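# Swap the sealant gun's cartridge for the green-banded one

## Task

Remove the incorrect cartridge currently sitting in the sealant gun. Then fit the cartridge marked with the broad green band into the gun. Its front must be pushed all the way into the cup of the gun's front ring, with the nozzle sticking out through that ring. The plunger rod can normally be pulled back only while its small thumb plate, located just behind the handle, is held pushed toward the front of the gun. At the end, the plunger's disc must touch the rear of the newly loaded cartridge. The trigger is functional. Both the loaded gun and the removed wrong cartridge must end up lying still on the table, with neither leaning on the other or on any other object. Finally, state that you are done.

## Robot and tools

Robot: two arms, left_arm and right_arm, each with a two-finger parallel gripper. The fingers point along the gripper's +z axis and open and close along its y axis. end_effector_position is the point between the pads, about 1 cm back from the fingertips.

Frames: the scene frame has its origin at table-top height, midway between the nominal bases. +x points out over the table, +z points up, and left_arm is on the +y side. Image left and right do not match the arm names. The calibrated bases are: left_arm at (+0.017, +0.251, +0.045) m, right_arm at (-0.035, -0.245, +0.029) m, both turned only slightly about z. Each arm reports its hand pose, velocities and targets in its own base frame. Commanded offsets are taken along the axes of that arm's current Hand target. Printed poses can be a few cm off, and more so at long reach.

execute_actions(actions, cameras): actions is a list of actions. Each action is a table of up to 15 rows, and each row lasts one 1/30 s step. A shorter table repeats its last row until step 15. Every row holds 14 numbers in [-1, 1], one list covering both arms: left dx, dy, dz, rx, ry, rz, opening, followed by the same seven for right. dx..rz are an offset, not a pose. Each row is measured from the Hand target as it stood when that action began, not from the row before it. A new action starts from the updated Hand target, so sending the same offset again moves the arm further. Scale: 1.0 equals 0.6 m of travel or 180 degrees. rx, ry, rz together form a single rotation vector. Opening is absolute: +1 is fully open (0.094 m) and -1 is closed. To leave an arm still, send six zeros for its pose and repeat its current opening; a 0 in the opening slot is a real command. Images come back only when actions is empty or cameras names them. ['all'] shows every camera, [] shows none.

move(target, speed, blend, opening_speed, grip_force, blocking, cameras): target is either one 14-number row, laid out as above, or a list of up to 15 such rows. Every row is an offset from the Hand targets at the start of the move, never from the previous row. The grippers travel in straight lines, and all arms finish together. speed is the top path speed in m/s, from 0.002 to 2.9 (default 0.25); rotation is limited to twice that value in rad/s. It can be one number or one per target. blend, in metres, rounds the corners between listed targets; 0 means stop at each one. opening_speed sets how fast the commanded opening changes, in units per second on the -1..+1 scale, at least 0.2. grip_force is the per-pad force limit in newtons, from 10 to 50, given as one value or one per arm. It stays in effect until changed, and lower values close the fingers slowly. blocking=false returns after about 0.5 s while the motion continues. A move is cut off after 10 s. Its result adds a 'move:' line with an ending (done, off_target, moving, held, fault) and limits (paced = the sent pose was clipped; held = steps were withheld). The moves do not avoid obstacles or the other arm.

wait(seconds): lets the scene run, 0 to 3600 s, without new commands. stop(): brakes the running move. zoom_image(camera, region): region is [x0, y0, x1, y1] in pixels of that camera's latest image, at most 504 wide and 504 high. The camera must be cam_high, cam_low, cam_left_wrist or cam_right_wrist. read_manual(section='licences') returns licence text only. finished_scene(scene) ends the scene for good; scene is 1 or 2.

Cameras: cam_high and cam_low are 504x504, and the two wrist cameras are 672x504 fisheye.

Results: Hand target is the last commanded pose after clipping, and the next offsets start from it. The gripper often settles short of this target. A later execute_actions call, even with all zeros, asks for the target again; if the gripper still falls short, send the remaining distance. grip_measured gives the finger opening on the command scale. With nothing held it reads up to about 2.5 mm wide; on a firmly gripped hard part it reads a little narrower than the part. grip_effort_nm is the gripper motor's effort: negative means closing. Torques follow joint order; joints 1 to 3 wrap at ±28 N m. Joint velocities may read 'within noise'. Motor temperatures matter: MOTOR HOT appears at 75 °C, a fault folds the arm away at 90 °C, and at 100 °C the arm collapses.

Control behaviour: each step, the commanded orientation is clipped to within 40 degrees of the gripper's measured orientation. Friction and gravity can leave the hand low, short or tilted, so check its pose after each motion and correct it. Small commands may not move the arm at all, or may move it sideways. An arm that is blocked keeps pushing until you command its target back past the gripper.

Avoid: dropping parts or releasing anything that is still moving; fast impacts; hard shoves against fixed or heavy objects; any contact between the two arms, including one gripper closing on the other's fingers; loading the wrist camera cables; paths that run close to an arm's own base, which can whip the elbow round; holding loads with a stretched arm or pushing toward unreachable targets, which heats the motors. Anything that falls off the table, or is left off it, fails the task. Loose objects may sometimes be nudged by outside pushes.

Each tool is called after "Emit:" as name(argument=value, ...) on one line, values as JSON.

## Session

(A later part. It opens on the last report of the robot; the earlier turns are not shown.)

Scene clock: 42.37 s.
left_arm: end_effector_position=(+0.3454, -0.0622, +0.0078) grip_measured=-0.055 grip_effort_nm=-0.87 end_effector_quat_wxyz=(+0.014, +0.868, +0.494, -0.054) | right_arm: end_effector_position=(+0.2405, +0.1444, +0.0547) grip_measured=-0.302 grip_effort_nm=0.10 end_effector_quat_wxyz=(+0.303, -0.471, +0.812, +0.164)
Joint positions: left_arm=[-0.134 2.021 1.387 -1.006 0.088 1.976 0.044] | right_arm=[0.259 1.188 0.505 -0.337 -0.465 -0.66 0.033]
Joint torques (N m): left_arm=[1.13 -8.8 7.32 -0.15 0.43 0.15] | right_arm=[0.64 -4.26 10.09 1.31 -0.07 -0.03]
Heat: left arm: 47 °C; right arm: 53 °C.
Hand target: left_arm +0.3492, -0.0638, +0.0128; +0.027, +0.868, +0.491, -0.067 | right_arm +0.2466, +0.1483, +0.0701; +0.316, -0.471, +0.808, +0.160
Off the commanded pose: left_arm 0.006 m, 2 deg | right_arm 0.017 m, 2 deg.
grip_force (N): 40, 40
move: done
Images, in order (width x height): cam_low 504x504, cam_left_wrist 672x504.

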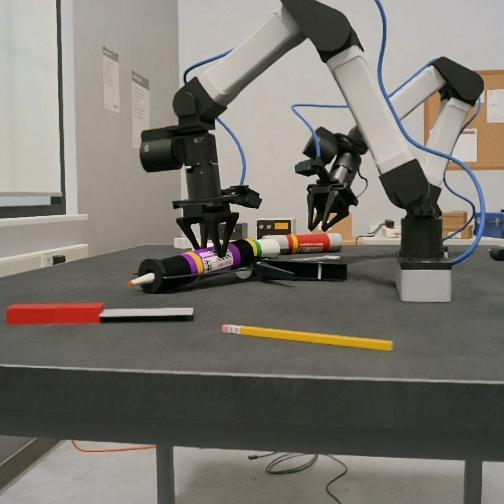

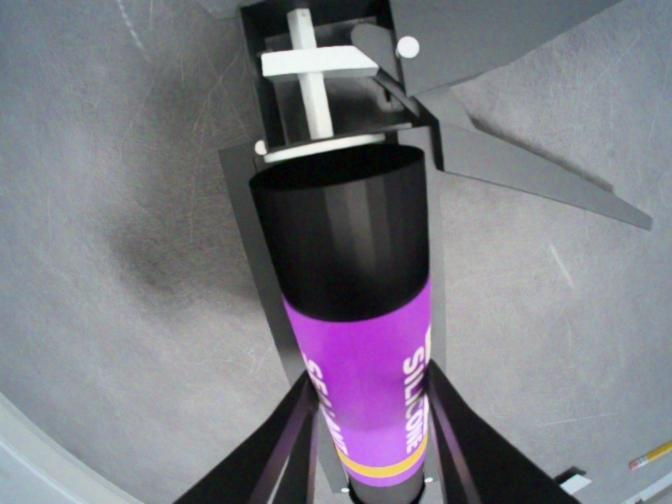

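Emit:
move(target=[[0.0,0,-0.025,0,-0.0278,0,-0.2,0,0,0,0,0,0,-0.3],[-0.06,0,-0.03,0,-0.0278,0,-0.2,0,0,0,0,0,0,-0.3]], speed=0.1, cameras=["cam_left_wrist","cam_low","cam_high"])

Scene clock: 44.47 s.
left_arm: end_effector_position=(+0.3383, -0.0802, +0.0229) grip_measured=-0.055 grip_effort_nm=-0.87 end_effector_quat_wxyz=(+0.028, +0.865, +0.491, -0.097) | right_arm: end_effector_position=(+0.2405, +0.1444, +0.0547) grip_measured=-0.302 grip_effort_nm=0.10 end_effector_quat_wxyz=(+0.303, -0.471, +0.812, +0.164)
Joint positions: left_arm=[-0.151 2.033 1.457 -1.115 0.163 1.967 0.044] | right_arm=[0.259 1.188 0.505 -0.337 -0.465 -0.66 0.033]
Joint torques (N m): left_arm=[-0.23 -13.68 3.95 -0.16 0.59 -0.11] | right_arm=[0.62 -4.26 10.09 1.3 -0.07 -0.03]
Heat: left arm: 47 °C; right arm: 53 °C.
Hand target: left_arm +0.3325, -0.0924, +0.0358; +0.048, +0.864, +0.490, -0.105 | right_arm +0.2466, +0.1483, +0.0701; +0.316, -0.471, +0.808, +0.160
Off the commanded pose: left_arm 0.019 m, 3 deg | right_arm 0.017 m, 2 deg.
grip_force (N): 40, 40
move: off_target (left_arm)
Images, in order (width x height): cam_high 504x504, cam_low 504x504, cam_left_wrist 672x504.

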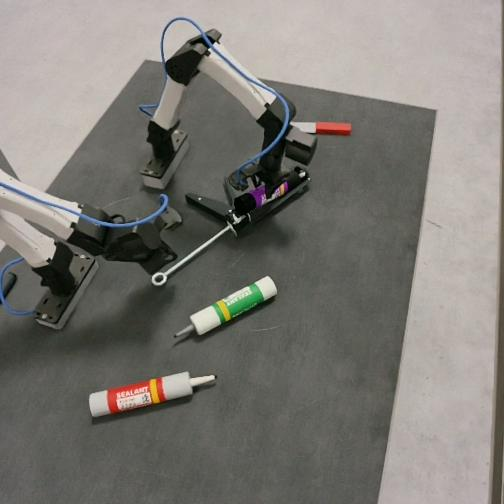

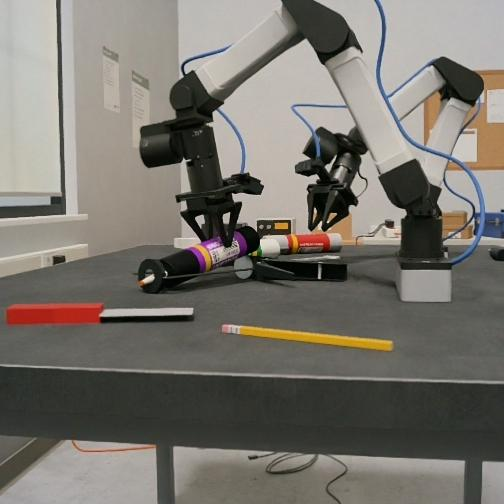

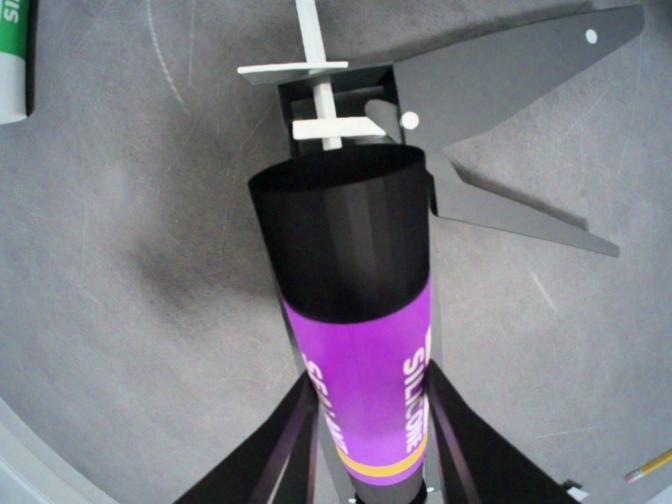

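Emit:
move(target=[[-0.12,0,-0.02,0,0,0,-0.2,0,0,0,0,0,0,-0.3],[-0.13,0,-0.12,0,0,0,-0.2,0,0,0,0,0,0,-0.3]], speed=0.12, cameras=["cam_left_wrist","cam_low","cam_high"])

Scene clock: 47.23 s.
left_arm: end_effector_position=(+0.2984, -0.1444, +0.0999) grip_measured=-0.055 grip_effort_nm=-0.87 end_effector_quat_wxyz=(+0.020, +0.863, +0.491, -0.114) | right_arm: end_effector_position=(+0.2405, +0.1444, +0.0547) grip_measured=-0.302 grip_effort_nm=0.10 end_effector_quat_wxyz=(+0.303, -0.471, +0.812, +0.164)
Joint positions: left_arm=[-0.346 1.909 1.589 -1.371 0.2 1.774 0.044] | right_arm=[0.259 1.188 0.505 -0.337 -0.465 -0.66 0.033]
Joint torques (N m): left_arm=[1.22 -12.77 8.01 -0.2 0.35 0.11] | right_arm=[0.64 -4.26 10.09 1.3 -0.07 -0.03]
Motor temperatures (°C): left_arm=[28 48 43 28 30 29 27] | right_arm=[26 53 44 31 26 28 29]
Heat: left arm: 48 °C; right arm: 53 °C.
Hand target: left_arm +0.3033, -0.1442, +0.1237; +0.048, +0.864, +0.490, -0.105 | right_arm +0.2466, +0.1483, +0.0701; +0.316, -0.471, +0.808, +0.160
Off the commanded pose: left_arm 0.024 m, 3 deg | right_arm 0.017 m, 2 deg.
grip_force (N): 40, 40
move: off_target (left_arm)
Images, in order (width x height): cam_high 504x504, cam_low 504x504, cam_left_wrist 672x504.

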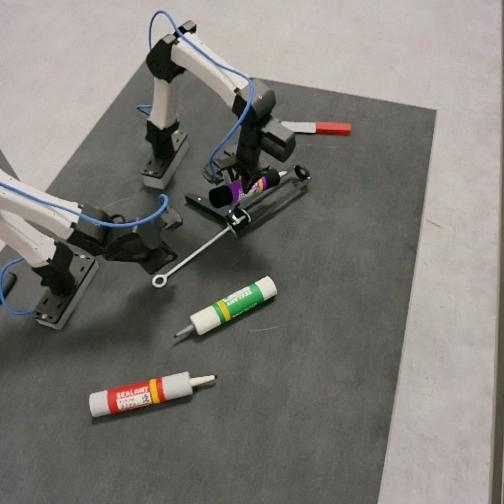

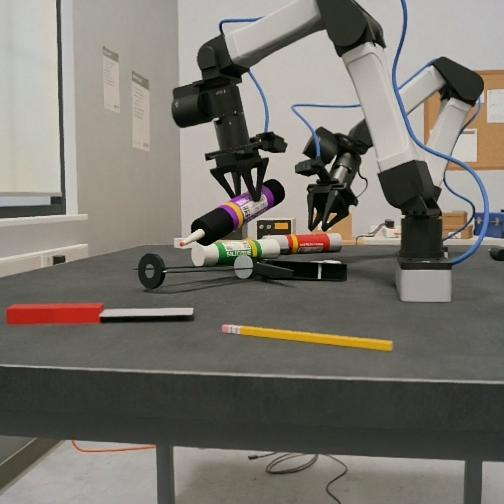

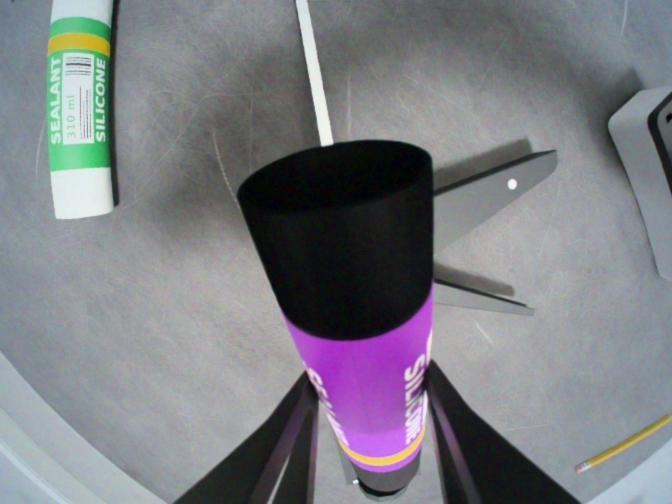

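Emit:
move(target=[[-0.023,-0.002,-0.097,0,0,0,-0.2,-0.088,-0.005,-0.1,0,0,0,0.4],[0.357,-0.257,-0.164,-0.0812,0.0371,-0.668,-0.2,-0.127,-0.330,0.018,0.0055,0.2308,0.0503,0.5]], speed=0.3, blend=0.03, cameras=["cam_left_wrist","cam_right_wrist","cam_low","cam_high"])

Scene clock: 53.93 s.
left_arm: end_effector_position=(+0.2823, +0.1267, +0.1654) grip_measured=-0.055 grip_effort_nm=-0.87 end_effector_quat_wxyz=(-0.016, +0.008, +1.000, -0.014) | right_arm: end_effector_position=(+0.4424, +0.1107, +0.1192) grip_measured=+0.498 grip_effort_nm=0.10 end_effector_quat_wxyz=(+0.017, -0.444, +0.896, -0.001)
Joint positions: left_arm=[0.429 1.764 1.686 -1.534 0.012 0.445 0.044] | right_arm=[0.243 2.34 2.356 -1.553 -0.005 -0.677 0.07]
Joint torques (N m): left_arm=[1.01 -7.12 8.03 0.39 -0.17 -0.11] | right_arm=[-0.84 -9.51 9.22 0.38 0.11 -0.02]
Heat: left arm: 48 °C; right arm: 54 °C.
Hand target: left_arm +0.2913, +0.1328, +0.1735; +0.000, +0.001, +1.000, +0.000 | right_arm +0.4484, +0.1045, +0.1200; +0.000, -0.430, +0.903, +0.000
Off the commanded pose: left_arm 0.014 m, 3 deg | right_arm 0.009 m, 3 deg.
joint sent to its limit (right arm) — joint 4 (wrist pitch), lower limit. The joint targets are off in position, not in orientation.
grip_force (N): 40, 40
move: off_target (left_arm, right_arm); target 2's new opening was sent with right_arm's hand 0.009 m and 3 deg from that target

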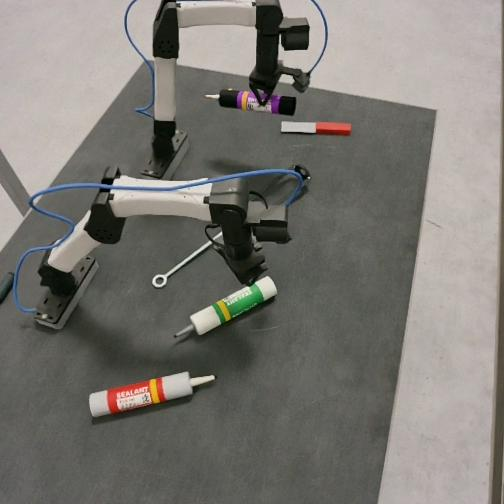

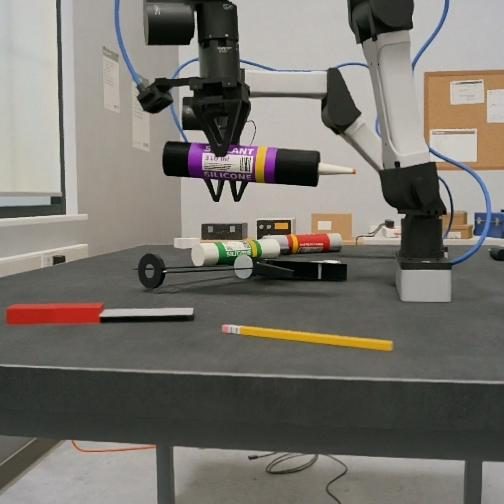

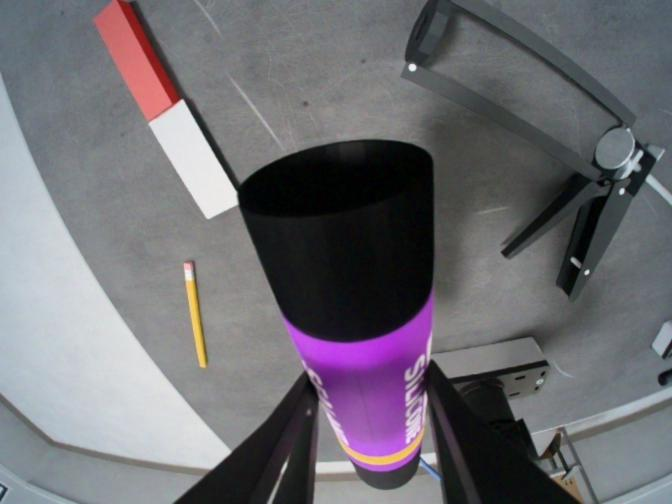

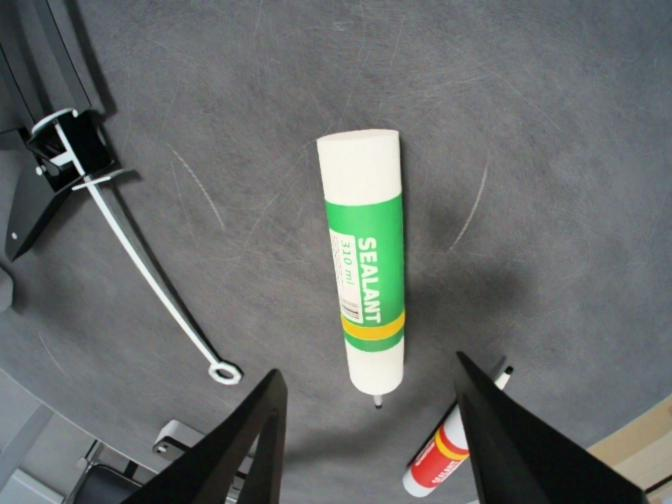

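Emit:
move(target=[[0,0,0.28,0,0,0,-0.2,0,-0.005,0.13,0,0,0.018,0.5],[0,0,0.32,0,0,0,-0.2,0,-0.005,0.215,0,0,0.018,0.5]], speed=[0.25,0.1], blend=0.01, cameras=["cam_left_wrist","cam_right_wrist","cam_low","cam_high"])

Scene clock: 56.83 s.
left_arm: end_effector_position=(+0.2833, +0.1278, -0.0071) grip_measured=-0.055 grip_effort_nm=-0.87 end_effector_quat_wxyz=(-0.013, +0.003, +1.000, -0.011) | right_arm: end_effector_position=(+0.4458, +0.1094, -0.0001) grip_measured=+0.498 grip_effort_nm=0.10 end_effector_quat_wxyz=(-0.001, -0.420, +0.908, +0.003)
Joint positions: left_arm=[0.429 1.876 1.12 -0.847 0.009 0.434 0.044] | right_arm=[0.239 2.385 1.958 -1.147 -0.005 -0.628 0.07]
Joint torques (N m): left_arm=[0.98 -6.22 3.28 1.13 -0.15 -0.1] | right_arm=[-0.8 -9.96 5.53 0.7 0.11 -0.01]
Motor temperatures (°C): left_arm=[28 48 44 28 30 29 27] | right_arm=[26 55 45 30 26 28 29]
Heat: left arm: 48 °C; right arm: 55 °C.
Hand target: left_arm +0.2913, +0.1327, -0.0185; +0.000, +0.001, +1.000, +0.000 | right_arm +0.4506, +0.1026, -0.0090; +0.000, -0.405, +0.914, +0.000
Off the commanded pose: left_arm 0.015 m, 2 deg | right_arm 0.012 m, 2 deg.
grip_force (N): 40, 40
move: off_target (left_arm, right_arm)

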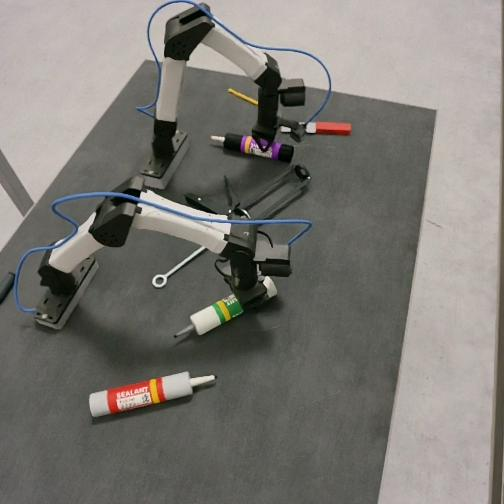

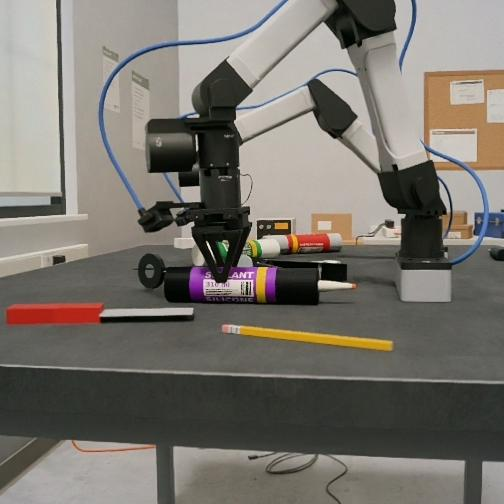

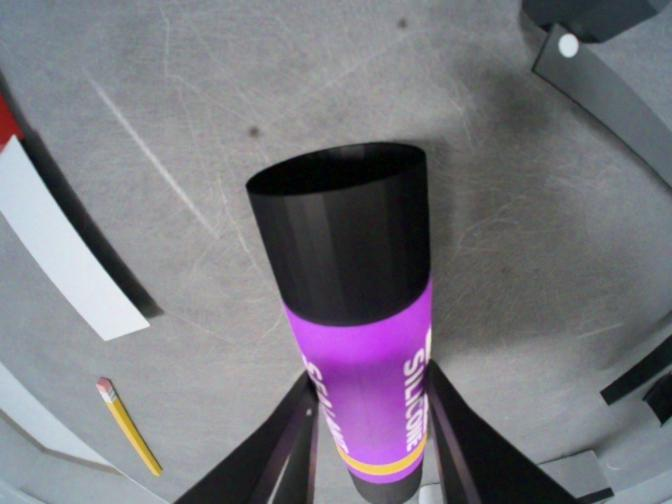

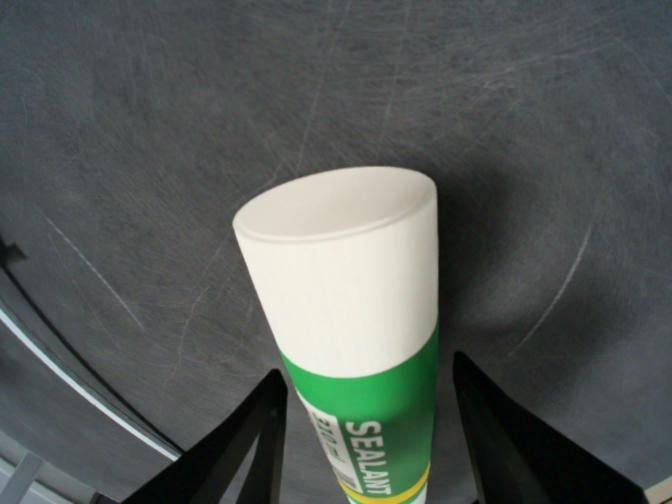

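Emit:
move(target=[[0,0,0.015,0,0,0,-0.2,0,0.003,0.012,0,0,0.0,0.5],[0,0,0.015,0,0,0,0.3,0,0.003,0.012,0,0,0.0,-0.2]], speed=0.1, opening_speed=0.6, cameras=["cam_left_wrist","cam_right_wrist","cam_low"])

Scene clock: 59.67 s.
left_arm: end_effector_position=(+0.2888, +0.1277, -0.0216) grip_measured=+0.297 grip_effort_nm=0.12 end_effector_quat_wxyz=(-0.005, +0.008, +1.000, -0.005) | right_arm: end_effector_position=(+0.4459, +0.1094, -0.0054) grip_measured=+0.063 grip_effort_nm=-0.83 end_effector_quat_wxyz=(+0.001, -0.418, +0.908, +0.002)
Joint positions: left_arm=[0.419 1.905 1.094 -0.772 0.005 0.434 0.061] | right_arm=[0.239 2.385 1.936 -1.121 -0.005 -0.625 0.05]
Joint torques (N m): left_arm=[0.98 -7.05 4.05 0.74 -0.13 -0.1] | right_arm=[-0.53 -9.77 5.2 0.72 0.11 -0.01]
Motor temperatures (°C): left_arm=[28 48 43 28 30 29 27] | right_arm=[26 56 44 30 26 28 29]
Heat: left arm: 48 °C; right arm: 56 °C.
Hand target: left_arm +0.2913, +0.1327, -0.0275; +0.000, +0.001, +1.000, +0.000 | right_arm +0.4493, +0.1038, -0.0162; +0.000, -0.405, +0.914, +0.000
Off the commanded pose: left_arm 0.008 m, 1 deg | right_arm 0.013 m, 2 deg.
grip_force (N): 40, 40
move: off_target (right_arm); target 2's new opening was sent with left_arm's hand 0.022 m and 2 deg from that target
Images, in order (width x height): cam_low 504x504, cam_left_wrist 672x504, cam_right_wrist 672x504.

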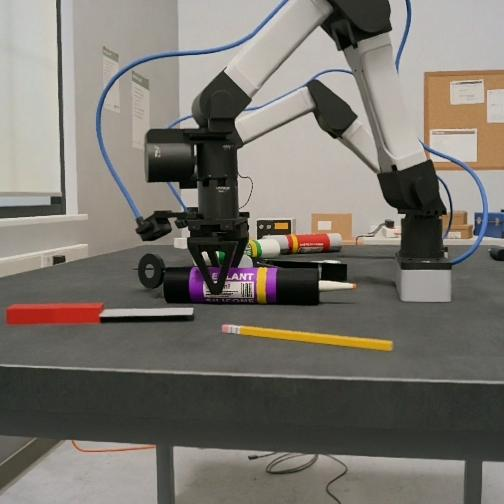

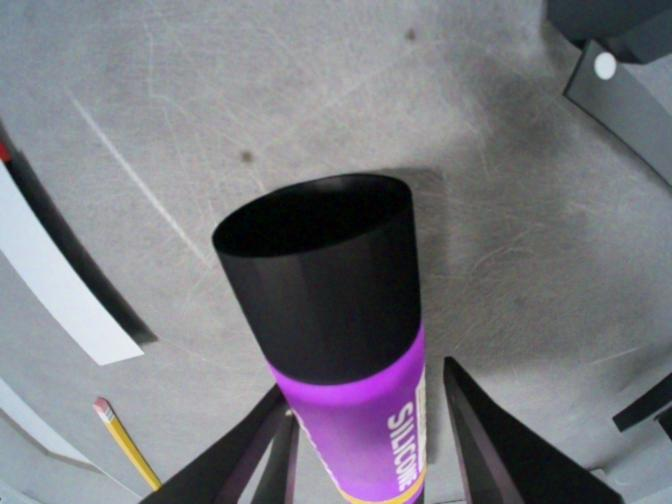

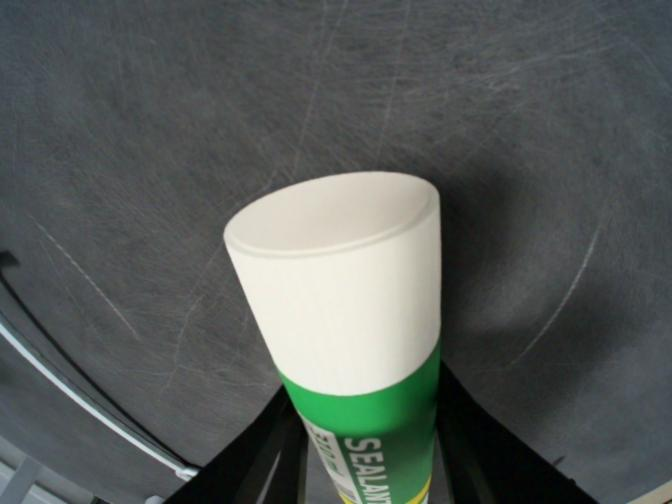

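Emit:
move(target=[[0,0,0,0,0,0,0.6,0,0,-0.08,0,0,0,-0.2],[0,0,-0.25,0,0,0,0.6,-0.032,0.079,-0.17,0,0,0.777,-0.2],[0,0,-0.25,0,0,0,0.6,-0.032,0.079,0.0,0,0,0.777,-0.2]], speed=[0.15,0.35,0.2], cameras=["all"])

Scene clock: 126.97 s.
left_arm: end_effector_position=(+0.2890, +0.1278, +0.1046) grip_measured=+0.597 grip_effort_nm=0.12 end_effector_quat_wxyz=(-0.020, +0.007, +1.000, -0.012) | right_arm: end_effector_position=(+0.4112, +0.1387, -0.0069) grip_measured=+0.063 grip_effort_nm=-0.83 end_effector_quat_wxyz=(-0.021, +0.719, +0.694, -0.034)
Joint positions: left_arm=[0.419 1.784 1.468 -1.301 0.005 0.434 0.075] | right_arm=[0.322 2.365 1.892 -1.177 -0.009 1.926 0.05]
Joint torques (N m): left_arm=[0.99 -11.15 7.43 0.09 -0.13 -0.1] | right_arm=[0.61 -10.69 3.47 1.31 0.12 0]
Motor temperatures (°C): left_arm=[27 46 43 28 29 29 26] | right_arm=[26 71 42 28 26 28 30]
Heat: left arm: 46 °C; right arm: 71 °C.
Hand target: left_arm +0.2913, +0.1328, +0.1225; +0.000, +0.001, +1.000, +0.000 | right_arm +0.4271, +0.1499, -0.0162; +0.000, +0.720, +0.694, +0.000
Off the commanded pose: left_arm 0.019 m, 3 deg | right_arm 0.022 m, 5 deg.
grip_force (N): 40, 40
move: off_target (left_arm, right_arm)

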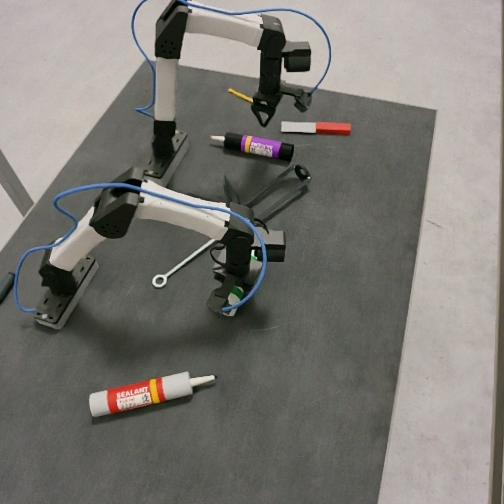

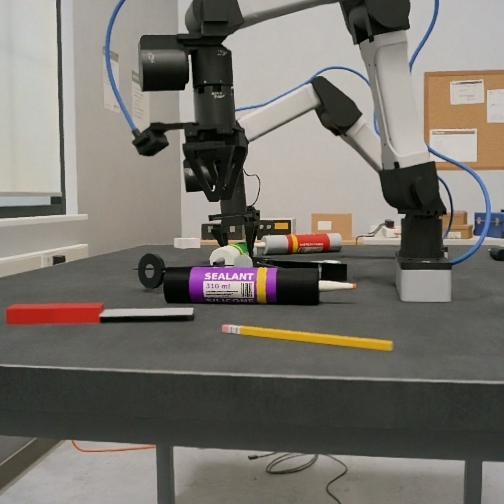

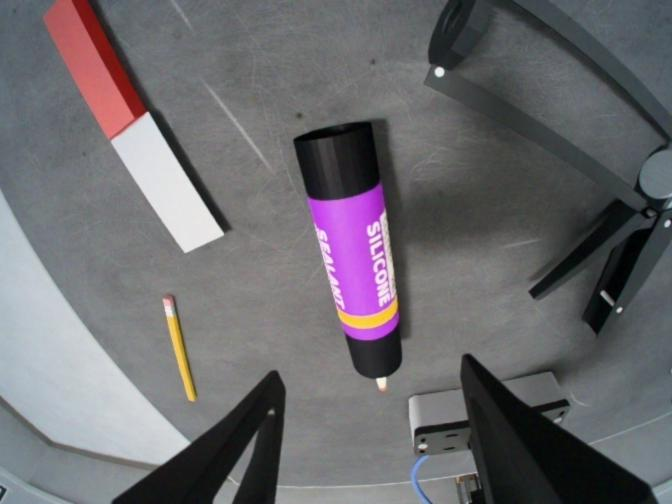

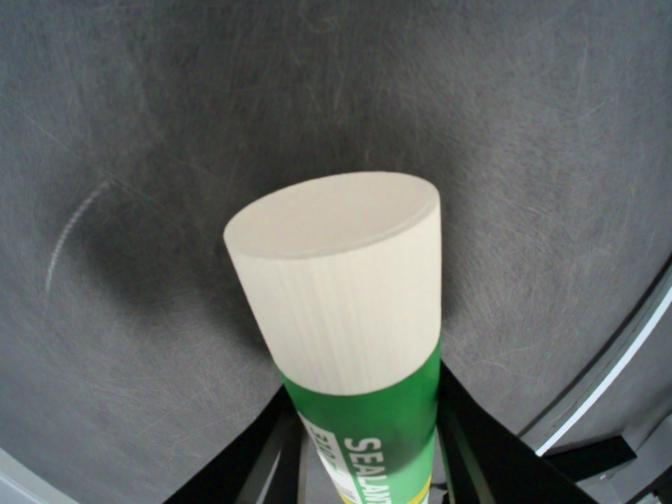

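Emit:
move(target=[[0,0,0,0,0,0,0.5,0,0,0,0,0,0,0.5],[0,0,0,0,0,0,0.5,0,0,-0.22,0,0,0,0.5],[0,0,0,0,0,0,0.5,-0.343,-0.283,-0.36,0,0,-0.511,0.5]], speed=[0.15,0.25,0.4], cameras=["all"])

Scene clock: 132.67 s.
left_arm: end_effector_position=(+0.2890, +0.1278, +0.1046) grip_measured=+0.503 grip_effort_nm=-0.17 end_effector_quat_wxyz=(-0.020, +0.007, +1.000, -0.012) | right_arm: end_effector_position=(+0.2558, -0.0517, +0.1956) grip_measured=+0.499 grip_effort_nm=0.09 end_effector_quat_wxyz=(+0.019, +0.010, +1.000, -0.009)
Joint positions: left_arm=[0.419 1.784 1.468 -1.301 0.005 0.434 0.071] | right_arm=[-0.192 1.523 1.548 -1.555 0.011 -0.172 0.07]
Joint torques (N m): left_arm=[0.99 -11.15 7.43 0.09 -0.13 -0.1] | right_arm=[-0.7 -6.72 5.01 0.45 -0.03 -0.29]
Motor temperatures (°C): left_arm=[27 46 43 28 29 29 26] | right_arm=[26 73 41 28 26 28 30]
Heat: left arm: 46 °C; right arm: 73 °C.
Hand target: left_arm +0.2913, +0.1328, +0.1225; +0.000, +0.001, +1.000, +0.000 | right_arm +0.2499, -0.0494, +0.2000; +0.000, +0.001, +1.000, +0.000
Off the commanded pose: left_arm 0.019 m, 3 deg | right_arm 0.008 m, 3 deg.
joint sent to its limit (right arm) — joint 4 (wrist pitch), lower limit. The joint targets are off in position, not in orientation.
grip_force (N): 40, 40
move: off_target (right_arm)

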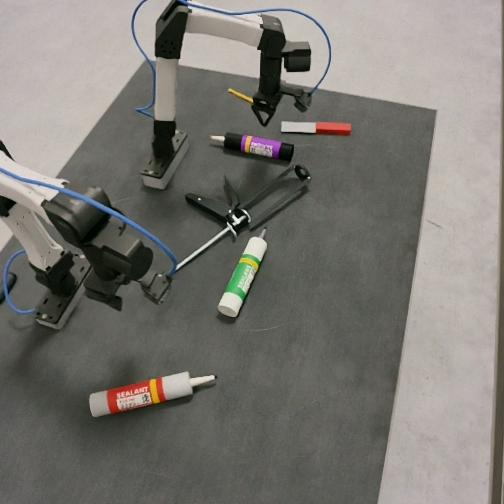

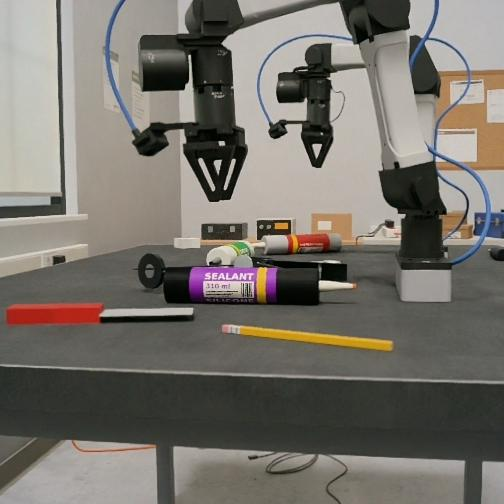

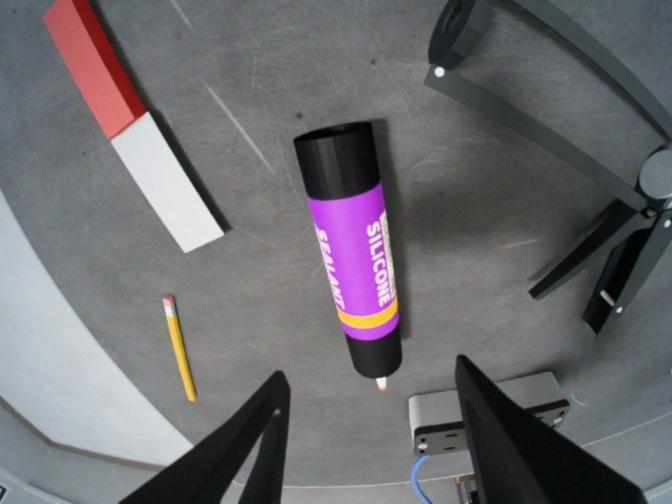

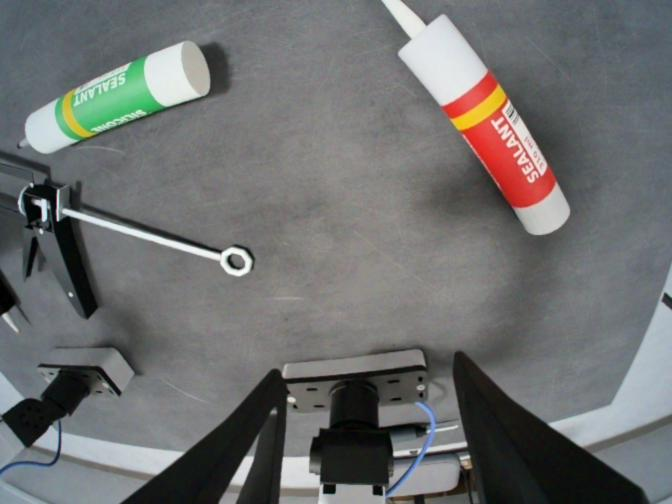

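Emit:
move(target=[[0,0,-0.06,0,0,0.0,0.5,0,0,0,0,0,0,0.5],[-0.1317,-0.78,-0.05,0,0,0.511,0.5,0,0,0,0,0,0,0.5]], speed=0.4, blend=0.02, cameras=["cam_left_wrist","cam_high"])

Scene clock: 136.20 s.
left_arm: end_effector_position=(+0.3685, -0.3383, +0.1568) grip_measured=+0.503 grip_effort_nm=-0.17 end_effector_quat_wxyz=(+0.115, +0.710, +0.695, +0.005) | right_arm: end_effector_position=(+0.2558, -0.0517, +0.1956) grip_measured=+0.499 grip_effort_nm=0.09 end_effector_quat_wxyz=(+0.019, +0.010, +1.000, -0.009)
Joint positions: left_arm=[-0.742 2.399 2.594 -1.534 0.002 0.85 0.071] | right_arm=[-0.192 1.523 1.548 -1.555 0.011 -0.172 0.07]
Joint torques (N m): left_arm=[0.55 -11.34 7.17 0.58 -0.03 0.13] | right_arm=[-0.7 -6.72 5.01 0.45 -0.03 -0.3]
Motor temperatures (°C): left_arm=[27 47 43 28 29 29 26] | right_arm=[26 72 41 28 26 28 30]
Heat: left arm: 47 °C; right arm: 72 °C.
Hand target: left_arm +0.3698, -0.3353, +0.1527; +0.000, +0.720, +0.694, +0.000 | right_arm +0.2499, -0.0494, +0.2000; +0.000, +0.001, +1.000, +0.000
Off the commanded pose: left_arm 0.005 m, 13 deg | right_arm 0.008 m, 3 deg.
joint sent to its limit (left arm) — joint 4 (wrist pitch), lower limit. The joint targets are off in position and orientation.
joint sent to its limit (right arm) — joint 4 (wrist pitch), lower limit. The joint targets are off in position, not in orientation.
grip_force (N): 40, 40
move: off_target (left_arm); blend cut to 0.0182 m at target 1
Images, in order (width x height): cam_high 504x504, cam_left_wrist 672x504.

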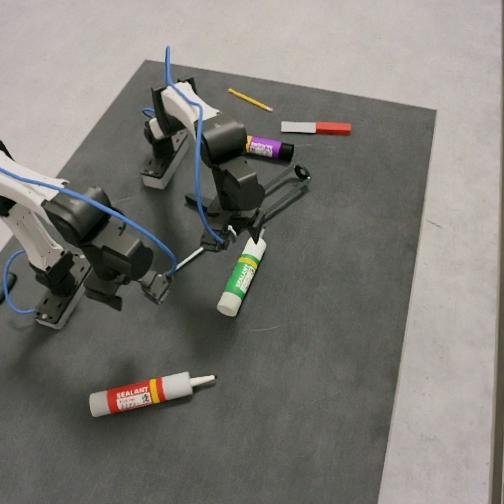

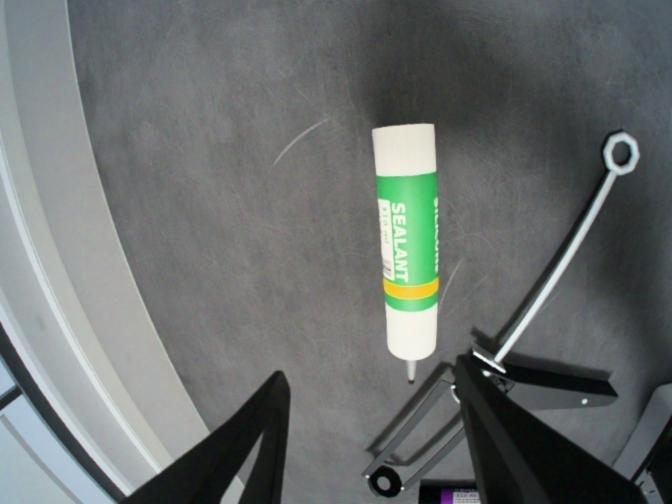

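Emit:
move(target=[-0.014,-0.023,0.2,0,0,0.005,0.5,0,0,0,0,0,0,0.5], speed=0.3, cameras=["cam_left_wrist"])

Scene clock: 137.83 s.
left_arm: end_effector_position=(+0.3510, -0.3313, +0.0352) grip_measured=+0.503 grip_effort_nm=-0.18 end_effector_quat_wxyz=(-0.016, +0.719, +0.695, -0.002) | right_arm: end_effector_position=(+0.2558, -0.0517, +0.1956) grip_measured=+0.499 grip_effort_nm=0.09 end_effector_quat_wxyz=(+0.019, +0.010, +1.000, -0.009)
Joint positions: left_arm=[-0.756 2.553 2.404 -1.454 0.002 0.85 0.071] | right_arm=[-0.192 1.523 1.548 -1.555 0.011 -0.172 0.07]
Joint torques (N m): left_arm=[-0.16 -12.68 7.34 0.57 -0.06 0.01] | right_arm=[-0.69 -6.72 5.01 0.45 -0.03 -0.3]
Motor temperatures (°C): left_arm=[27 47 43 28 29 29 26] | right_arm=[26 71 41 28 26 28 30]
Heat: left arm: 47 °C; right arm: 71 °C.
Hand target: left_arm +0.3557, -0.3433, +0.0327; +0.000, +0.725, +0.689, +0.000 | right_arm +0.2499, -0.0494, +0.2000; +0.000, +0.001, +1.000, +0.000
Off the commanded pose: left_arm 0.013 m, 2 deg | right_arm 0.008 m, 3 deg.
joint sent to its limit (right arm) — joint 4 (wrist pitch), lower limit. The joint targets are off in position, not in orientation.
grip_force (N): 40, 40
move: off_target (left_arm)

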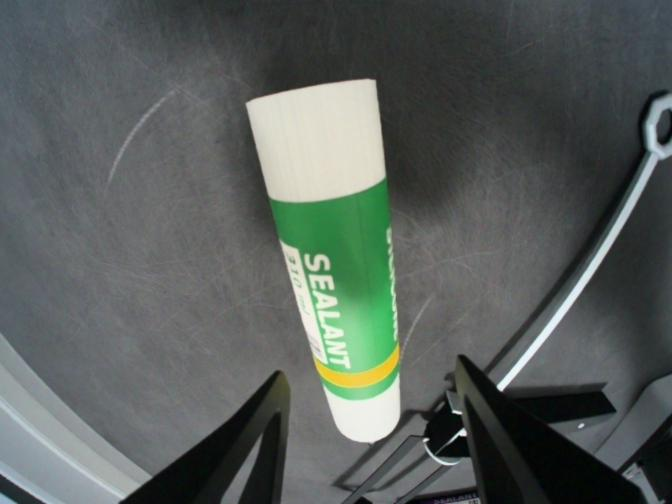

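Emit:
move(target=[[-0.022,0.0125,0.03,0,0,0.013,0.45,0,0,0,0,0,0,0.5],[-0.022,0.0125,0.1,0,0,0.013,0.45,0,0,0,0,0,0,0.5]], speed=0.2, blend=0.005, cameras=["cam_left_wrist"])

Scene clock: 139.50 s.
left_arm: end_effector_position=(+0.3635, -0.3484, -0.0161) grip_measured=+0.453 grip_effort_nm=-0.18 end_effector_quat_wxyz=(-0.004, +0.728, +0.686, -0.001) | right_arm: end_effector_position=(+0.2558, -0.0517, +0.1956) grip_measured=+0.499 grip_effort_nm=0.09 end_effector_quat_wxyz=(+0.019, +0.010, +1.000, -0.009)
Joint positions: left_arm=[-0.763 2.654 2.393 -1.318 0.002 0.867 0.068] | right_arm=[-0.192 1.523 1.548 -1.555 0.011 -0.172 0.07]
Joint torques (N m): left_arm=[-0.18 -13.16 5.18 0.69 -0.06 0.15] | right_arm=[-0.69 -6.72 5.01 0.45 -0.03 -0.3]
Motor temperatures (°C): left_arm=[27 47 43 28 29 29 26] | right_arm=[26 71 41 28 26 28 30]
Heat: left arm: 47 °C; right arm: 71 °C.
Hand target: left_arm +0.3625, -0.3569, -0.0273; +0.000, +0.739, +0.674, +0.000 | right_arm +0.2499, -0.0494, +0.2000; +0.000, +0.001, +1.000, +0.000
Off the commanded pose: left_arm 0.014 m, 2 deg | right_arm 0.008 m, 3 deg.
joint sent to its limit (right arm) — joint 4 (wrist pitch), lower limit. The joint targets are off in position, not in orientation.
grip_force (N): 40, 40
move: off_target (left_arm)

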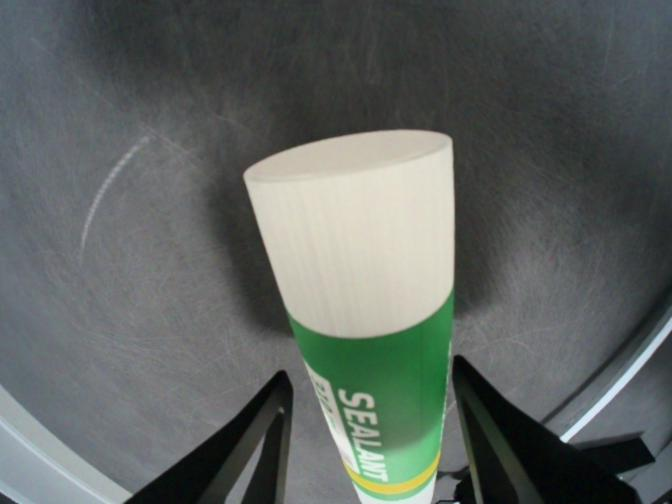

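Emit:
move(target=[[0,0,0,0,0,0,-0.25,0,0,0,0,0,0,0.5],[0,0,-0.08,0,0,0,-0.25,0,0,0,0,0,0,0.5]], speed=0.15, grip_force=45, cameras=["cam_left_wrist","cam_low","cam_high"])

Scene clock: 143.03 s.
left_arm: end_effector_position=(+0.3650, -0.3506, +0.0150) grip_measured=+0.037 grip_effort_nm=-0.96 end_effector_quat_wxyz=(-0.002, +0.728, +0.686, -0.003) | right_arm: end_effector_position=(+0.2558, -0.0517, +0.1956) grip_measured=+0.499 grip_effort_nm=0.09 end_effector_quat_wxyz=(+0.019, +0.010, +1.000, -0.009)
Joint positions: left_arm=[-0.763 2.688 2.582 -1.47 0.005 0.867 0.049] | right_arm=[-0.192 1.523 1.548 -1.555 0.011 -0.172 0.07]
Joint torques (N m): left_arm=[-0.16 -14.3 8.34 0.08 -0.06 0.14] | right_arm=[-0.69 -6.72 5 0.45 -0.03 -0.3]
Motor temperatures (°C): left_arm=[27 49 43 28 29 29 26] | right_arm=[26 70 41 28 26 28 29]
Heat: left arm: 49 °C; right arm: 70 °C.
Hand target: left_arm +0.3625, -0.3568, +0.0207; +0.000, +0.739, +0.674, +0.000 | right_arm +0.2499, -0.0494, +0.2000; +0.000, +0.001, +1.000, +0.000
Off the commanded pose: left_arm 0.009 m, 2 deg | right_arm 0.008 m, 3 deg.
joint sent to its limit (right arm) — joint 4 (wrist pitch), lower limit. The joint targets are off in position, not in orientation.
grip_force (N): 45, 45
move: done
Images, in order (width x height): cam_high 504x504, cam_low 504x504, cam_left_wrist 672x504.

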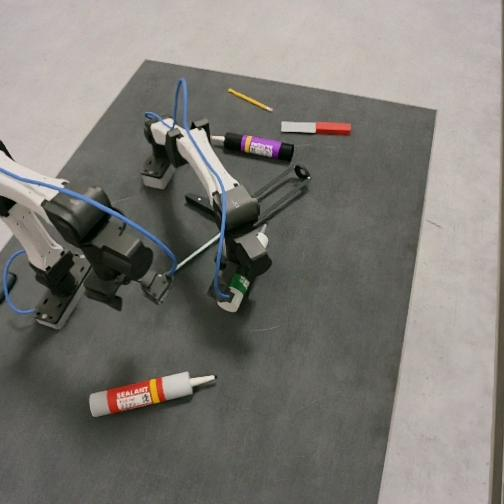

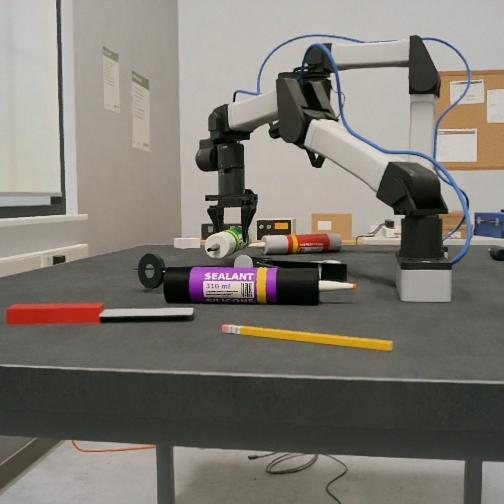

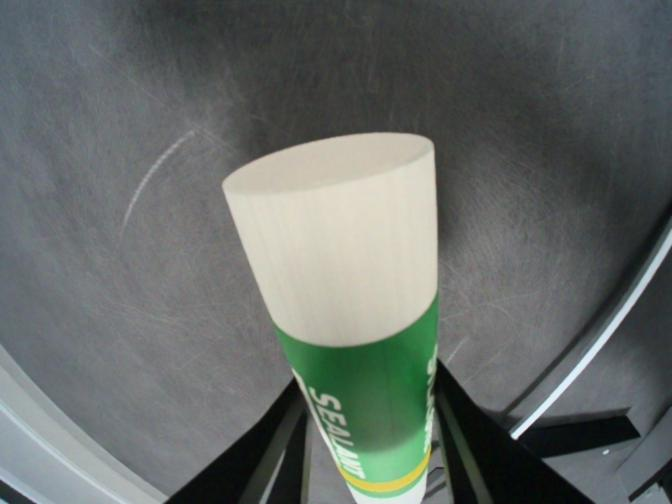

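Emit:
move(target=[[0,0,-0.2,0,0,0,-0.25,0,0,0,0,0,0,0.5],[0.3875,-0.117,-0.2,0.0288,-0.1199,0.1481,-0.25,0,0,0,0,0,0,0.5]], speed=0.25, blend=0.03, cameras=["cam_left_wrist","cam_low","cam_high","cam_right_wrist"])

Scene clock: 146.90 s.
left_arm: end_effector_position=(+0.3236, -0.1107, +0.1204) grip_measured=+0.037 grip_effort_nm=-0.97 end_effector_quat_wxyz=(+0.068, +0.856, +0.487, -0.161) | right_arm: end_effector_position=(+0.2558, -0.0517, +0.1956) grip_measured=+0.499 grip_effort_nm=0.09 end_effector_quat_wxyz=(+0.019, +0.010, +1.000, -0.009)
Joint positions: left_arm=[-0.174 1.982 1.747 -1.503 0.309 1.959 0.049] | right_arm=[-0.192 1.523 1.548 -1.555 0.011 -0.172 0.07]
Joint torques (N m): left_arm=[0.46 -14.27 5.01 -0.37 0.71 0.18] | right_arm=[-0.7 -6.72 5.01 0.45 -0.03 -0.3]
Motor temperatures (°C): left_arm=[27 51 43 28 29 29 26] | right_arm=[26 69 41 28 26 28 29]
Heat: left arm: 51 °C; right arm: 69 °C.
Hand target: left_arm +0.3140, -0.1188, +0.1406; +0.092, +0.860, +0.474, -0.167 | right_arm +0.2499, -0.0494, +0.2000; +0.000, +0.001, +1.000, +0.000
Off the commanded pose: left_arm 0.024 m, 3 deg | right_arm 0.008 m, 3 deg.
joint sent to its limit (right arm) — joint 4 (wrist pitch), lower limit. The joint targets are off in position, not in orientation.
grip_force (N): 45, 45
move: off_target (left_arm)

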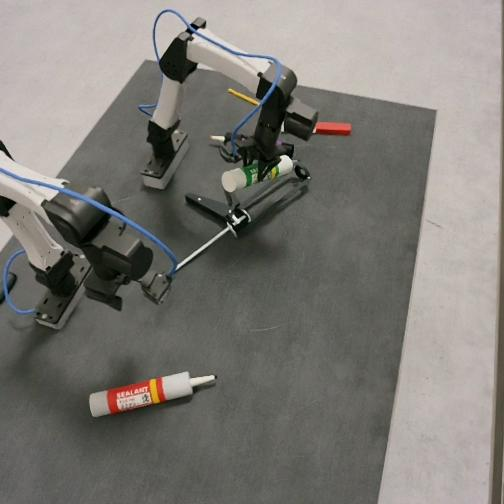

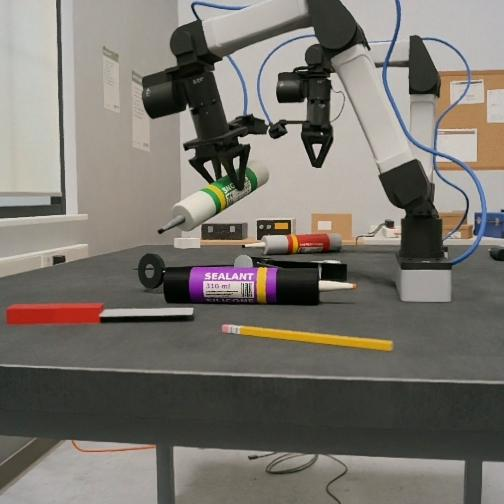

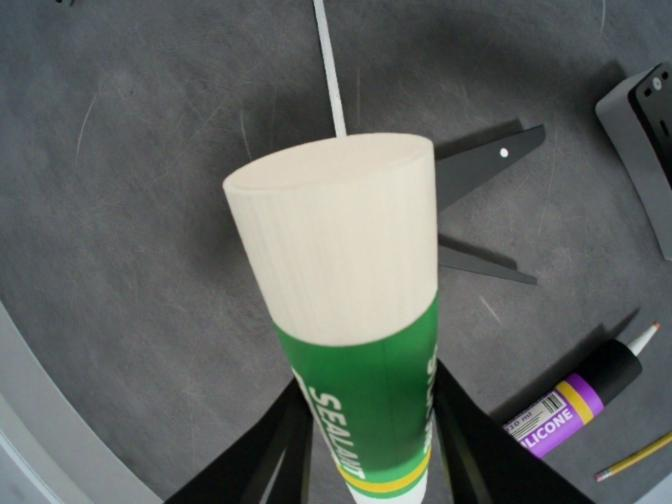

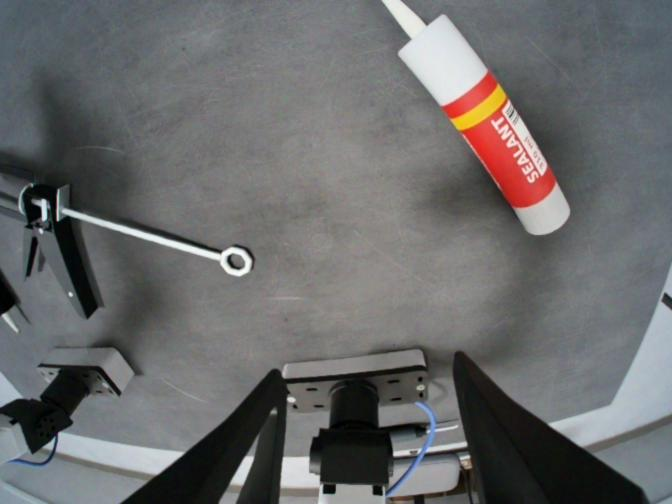

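Emit:
move(target=[0.024,-0.012,0.095,0,0,0,-0.25,0,0,0,0,0,0,0.5], speed=0.2, cameras=["cam_left_wrist","cam_low","cam_high"])

Scene clock: 148.70 s.
left_arm: end_effector_position=(+0.3033, -0.1092, +0.0625) grip_measured=+0.037 grip_effort_nm=-0.97 end_effector_quat_wxyz=(+0.056, +0.854, +0.487, -0.177) | right_arm: end_effector_position=(+0.2558, -0.0517, +0.1956) grip_measured=+0.499 grip_effort_nm=0.09 end_effector_quat_wxyz=(+0.019, +0.010, +1.000, -0.009)
Joint positions: left_arm=[-0.179 1.968 1.488 -1.298 0.312 1.959 0.049] | right_arm=[-0.192 1.523 1.548 -1.555 0.011 -0.172 0.07]
Joint torques (N m): left_arm=[-0.24 -14.91 4.48 -0.04 0.7 0.06] | right_arm=[-0.7 -6.71 5.01 0.45 -0.03 -0.3]
Motor temperatures (°C): left_arm=[27 51 43 28 30 29 27] | right_arm=[26 69 41 28 26 28 29]
Heat: left arm: 51 °C; right arm: 69 °C.
Hand target: left_arm +0.3037, -0.1217, +0.0824; +0.092, +0.860, +0.474, -0.167 | right_arm +0.2499, -0.0494, +0.2000; +0.000, +0.001, +1.000, +0.000
Off the commanded pose: left_arm 0.024 m, 5 deg | right_arm 0.008 m, 3 deg.
joint sent to its limit (right arm) — joint 4 (wrist pitch), lower limit. The joint targets are off in position, not in orientation.
grip_force (N): 45, 45
move: off_target (left_arm)
Images, in order (width x height): cam_high 504x504, cam_low 504x504, cam_left_wrist 672x504.

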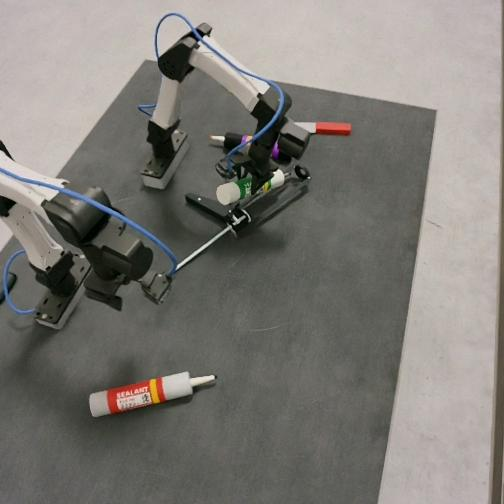

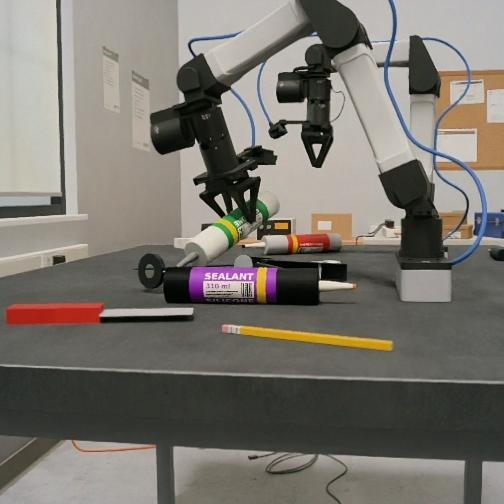

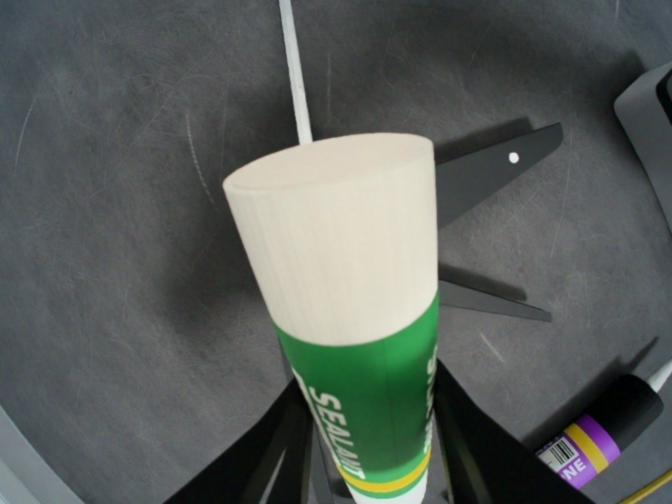

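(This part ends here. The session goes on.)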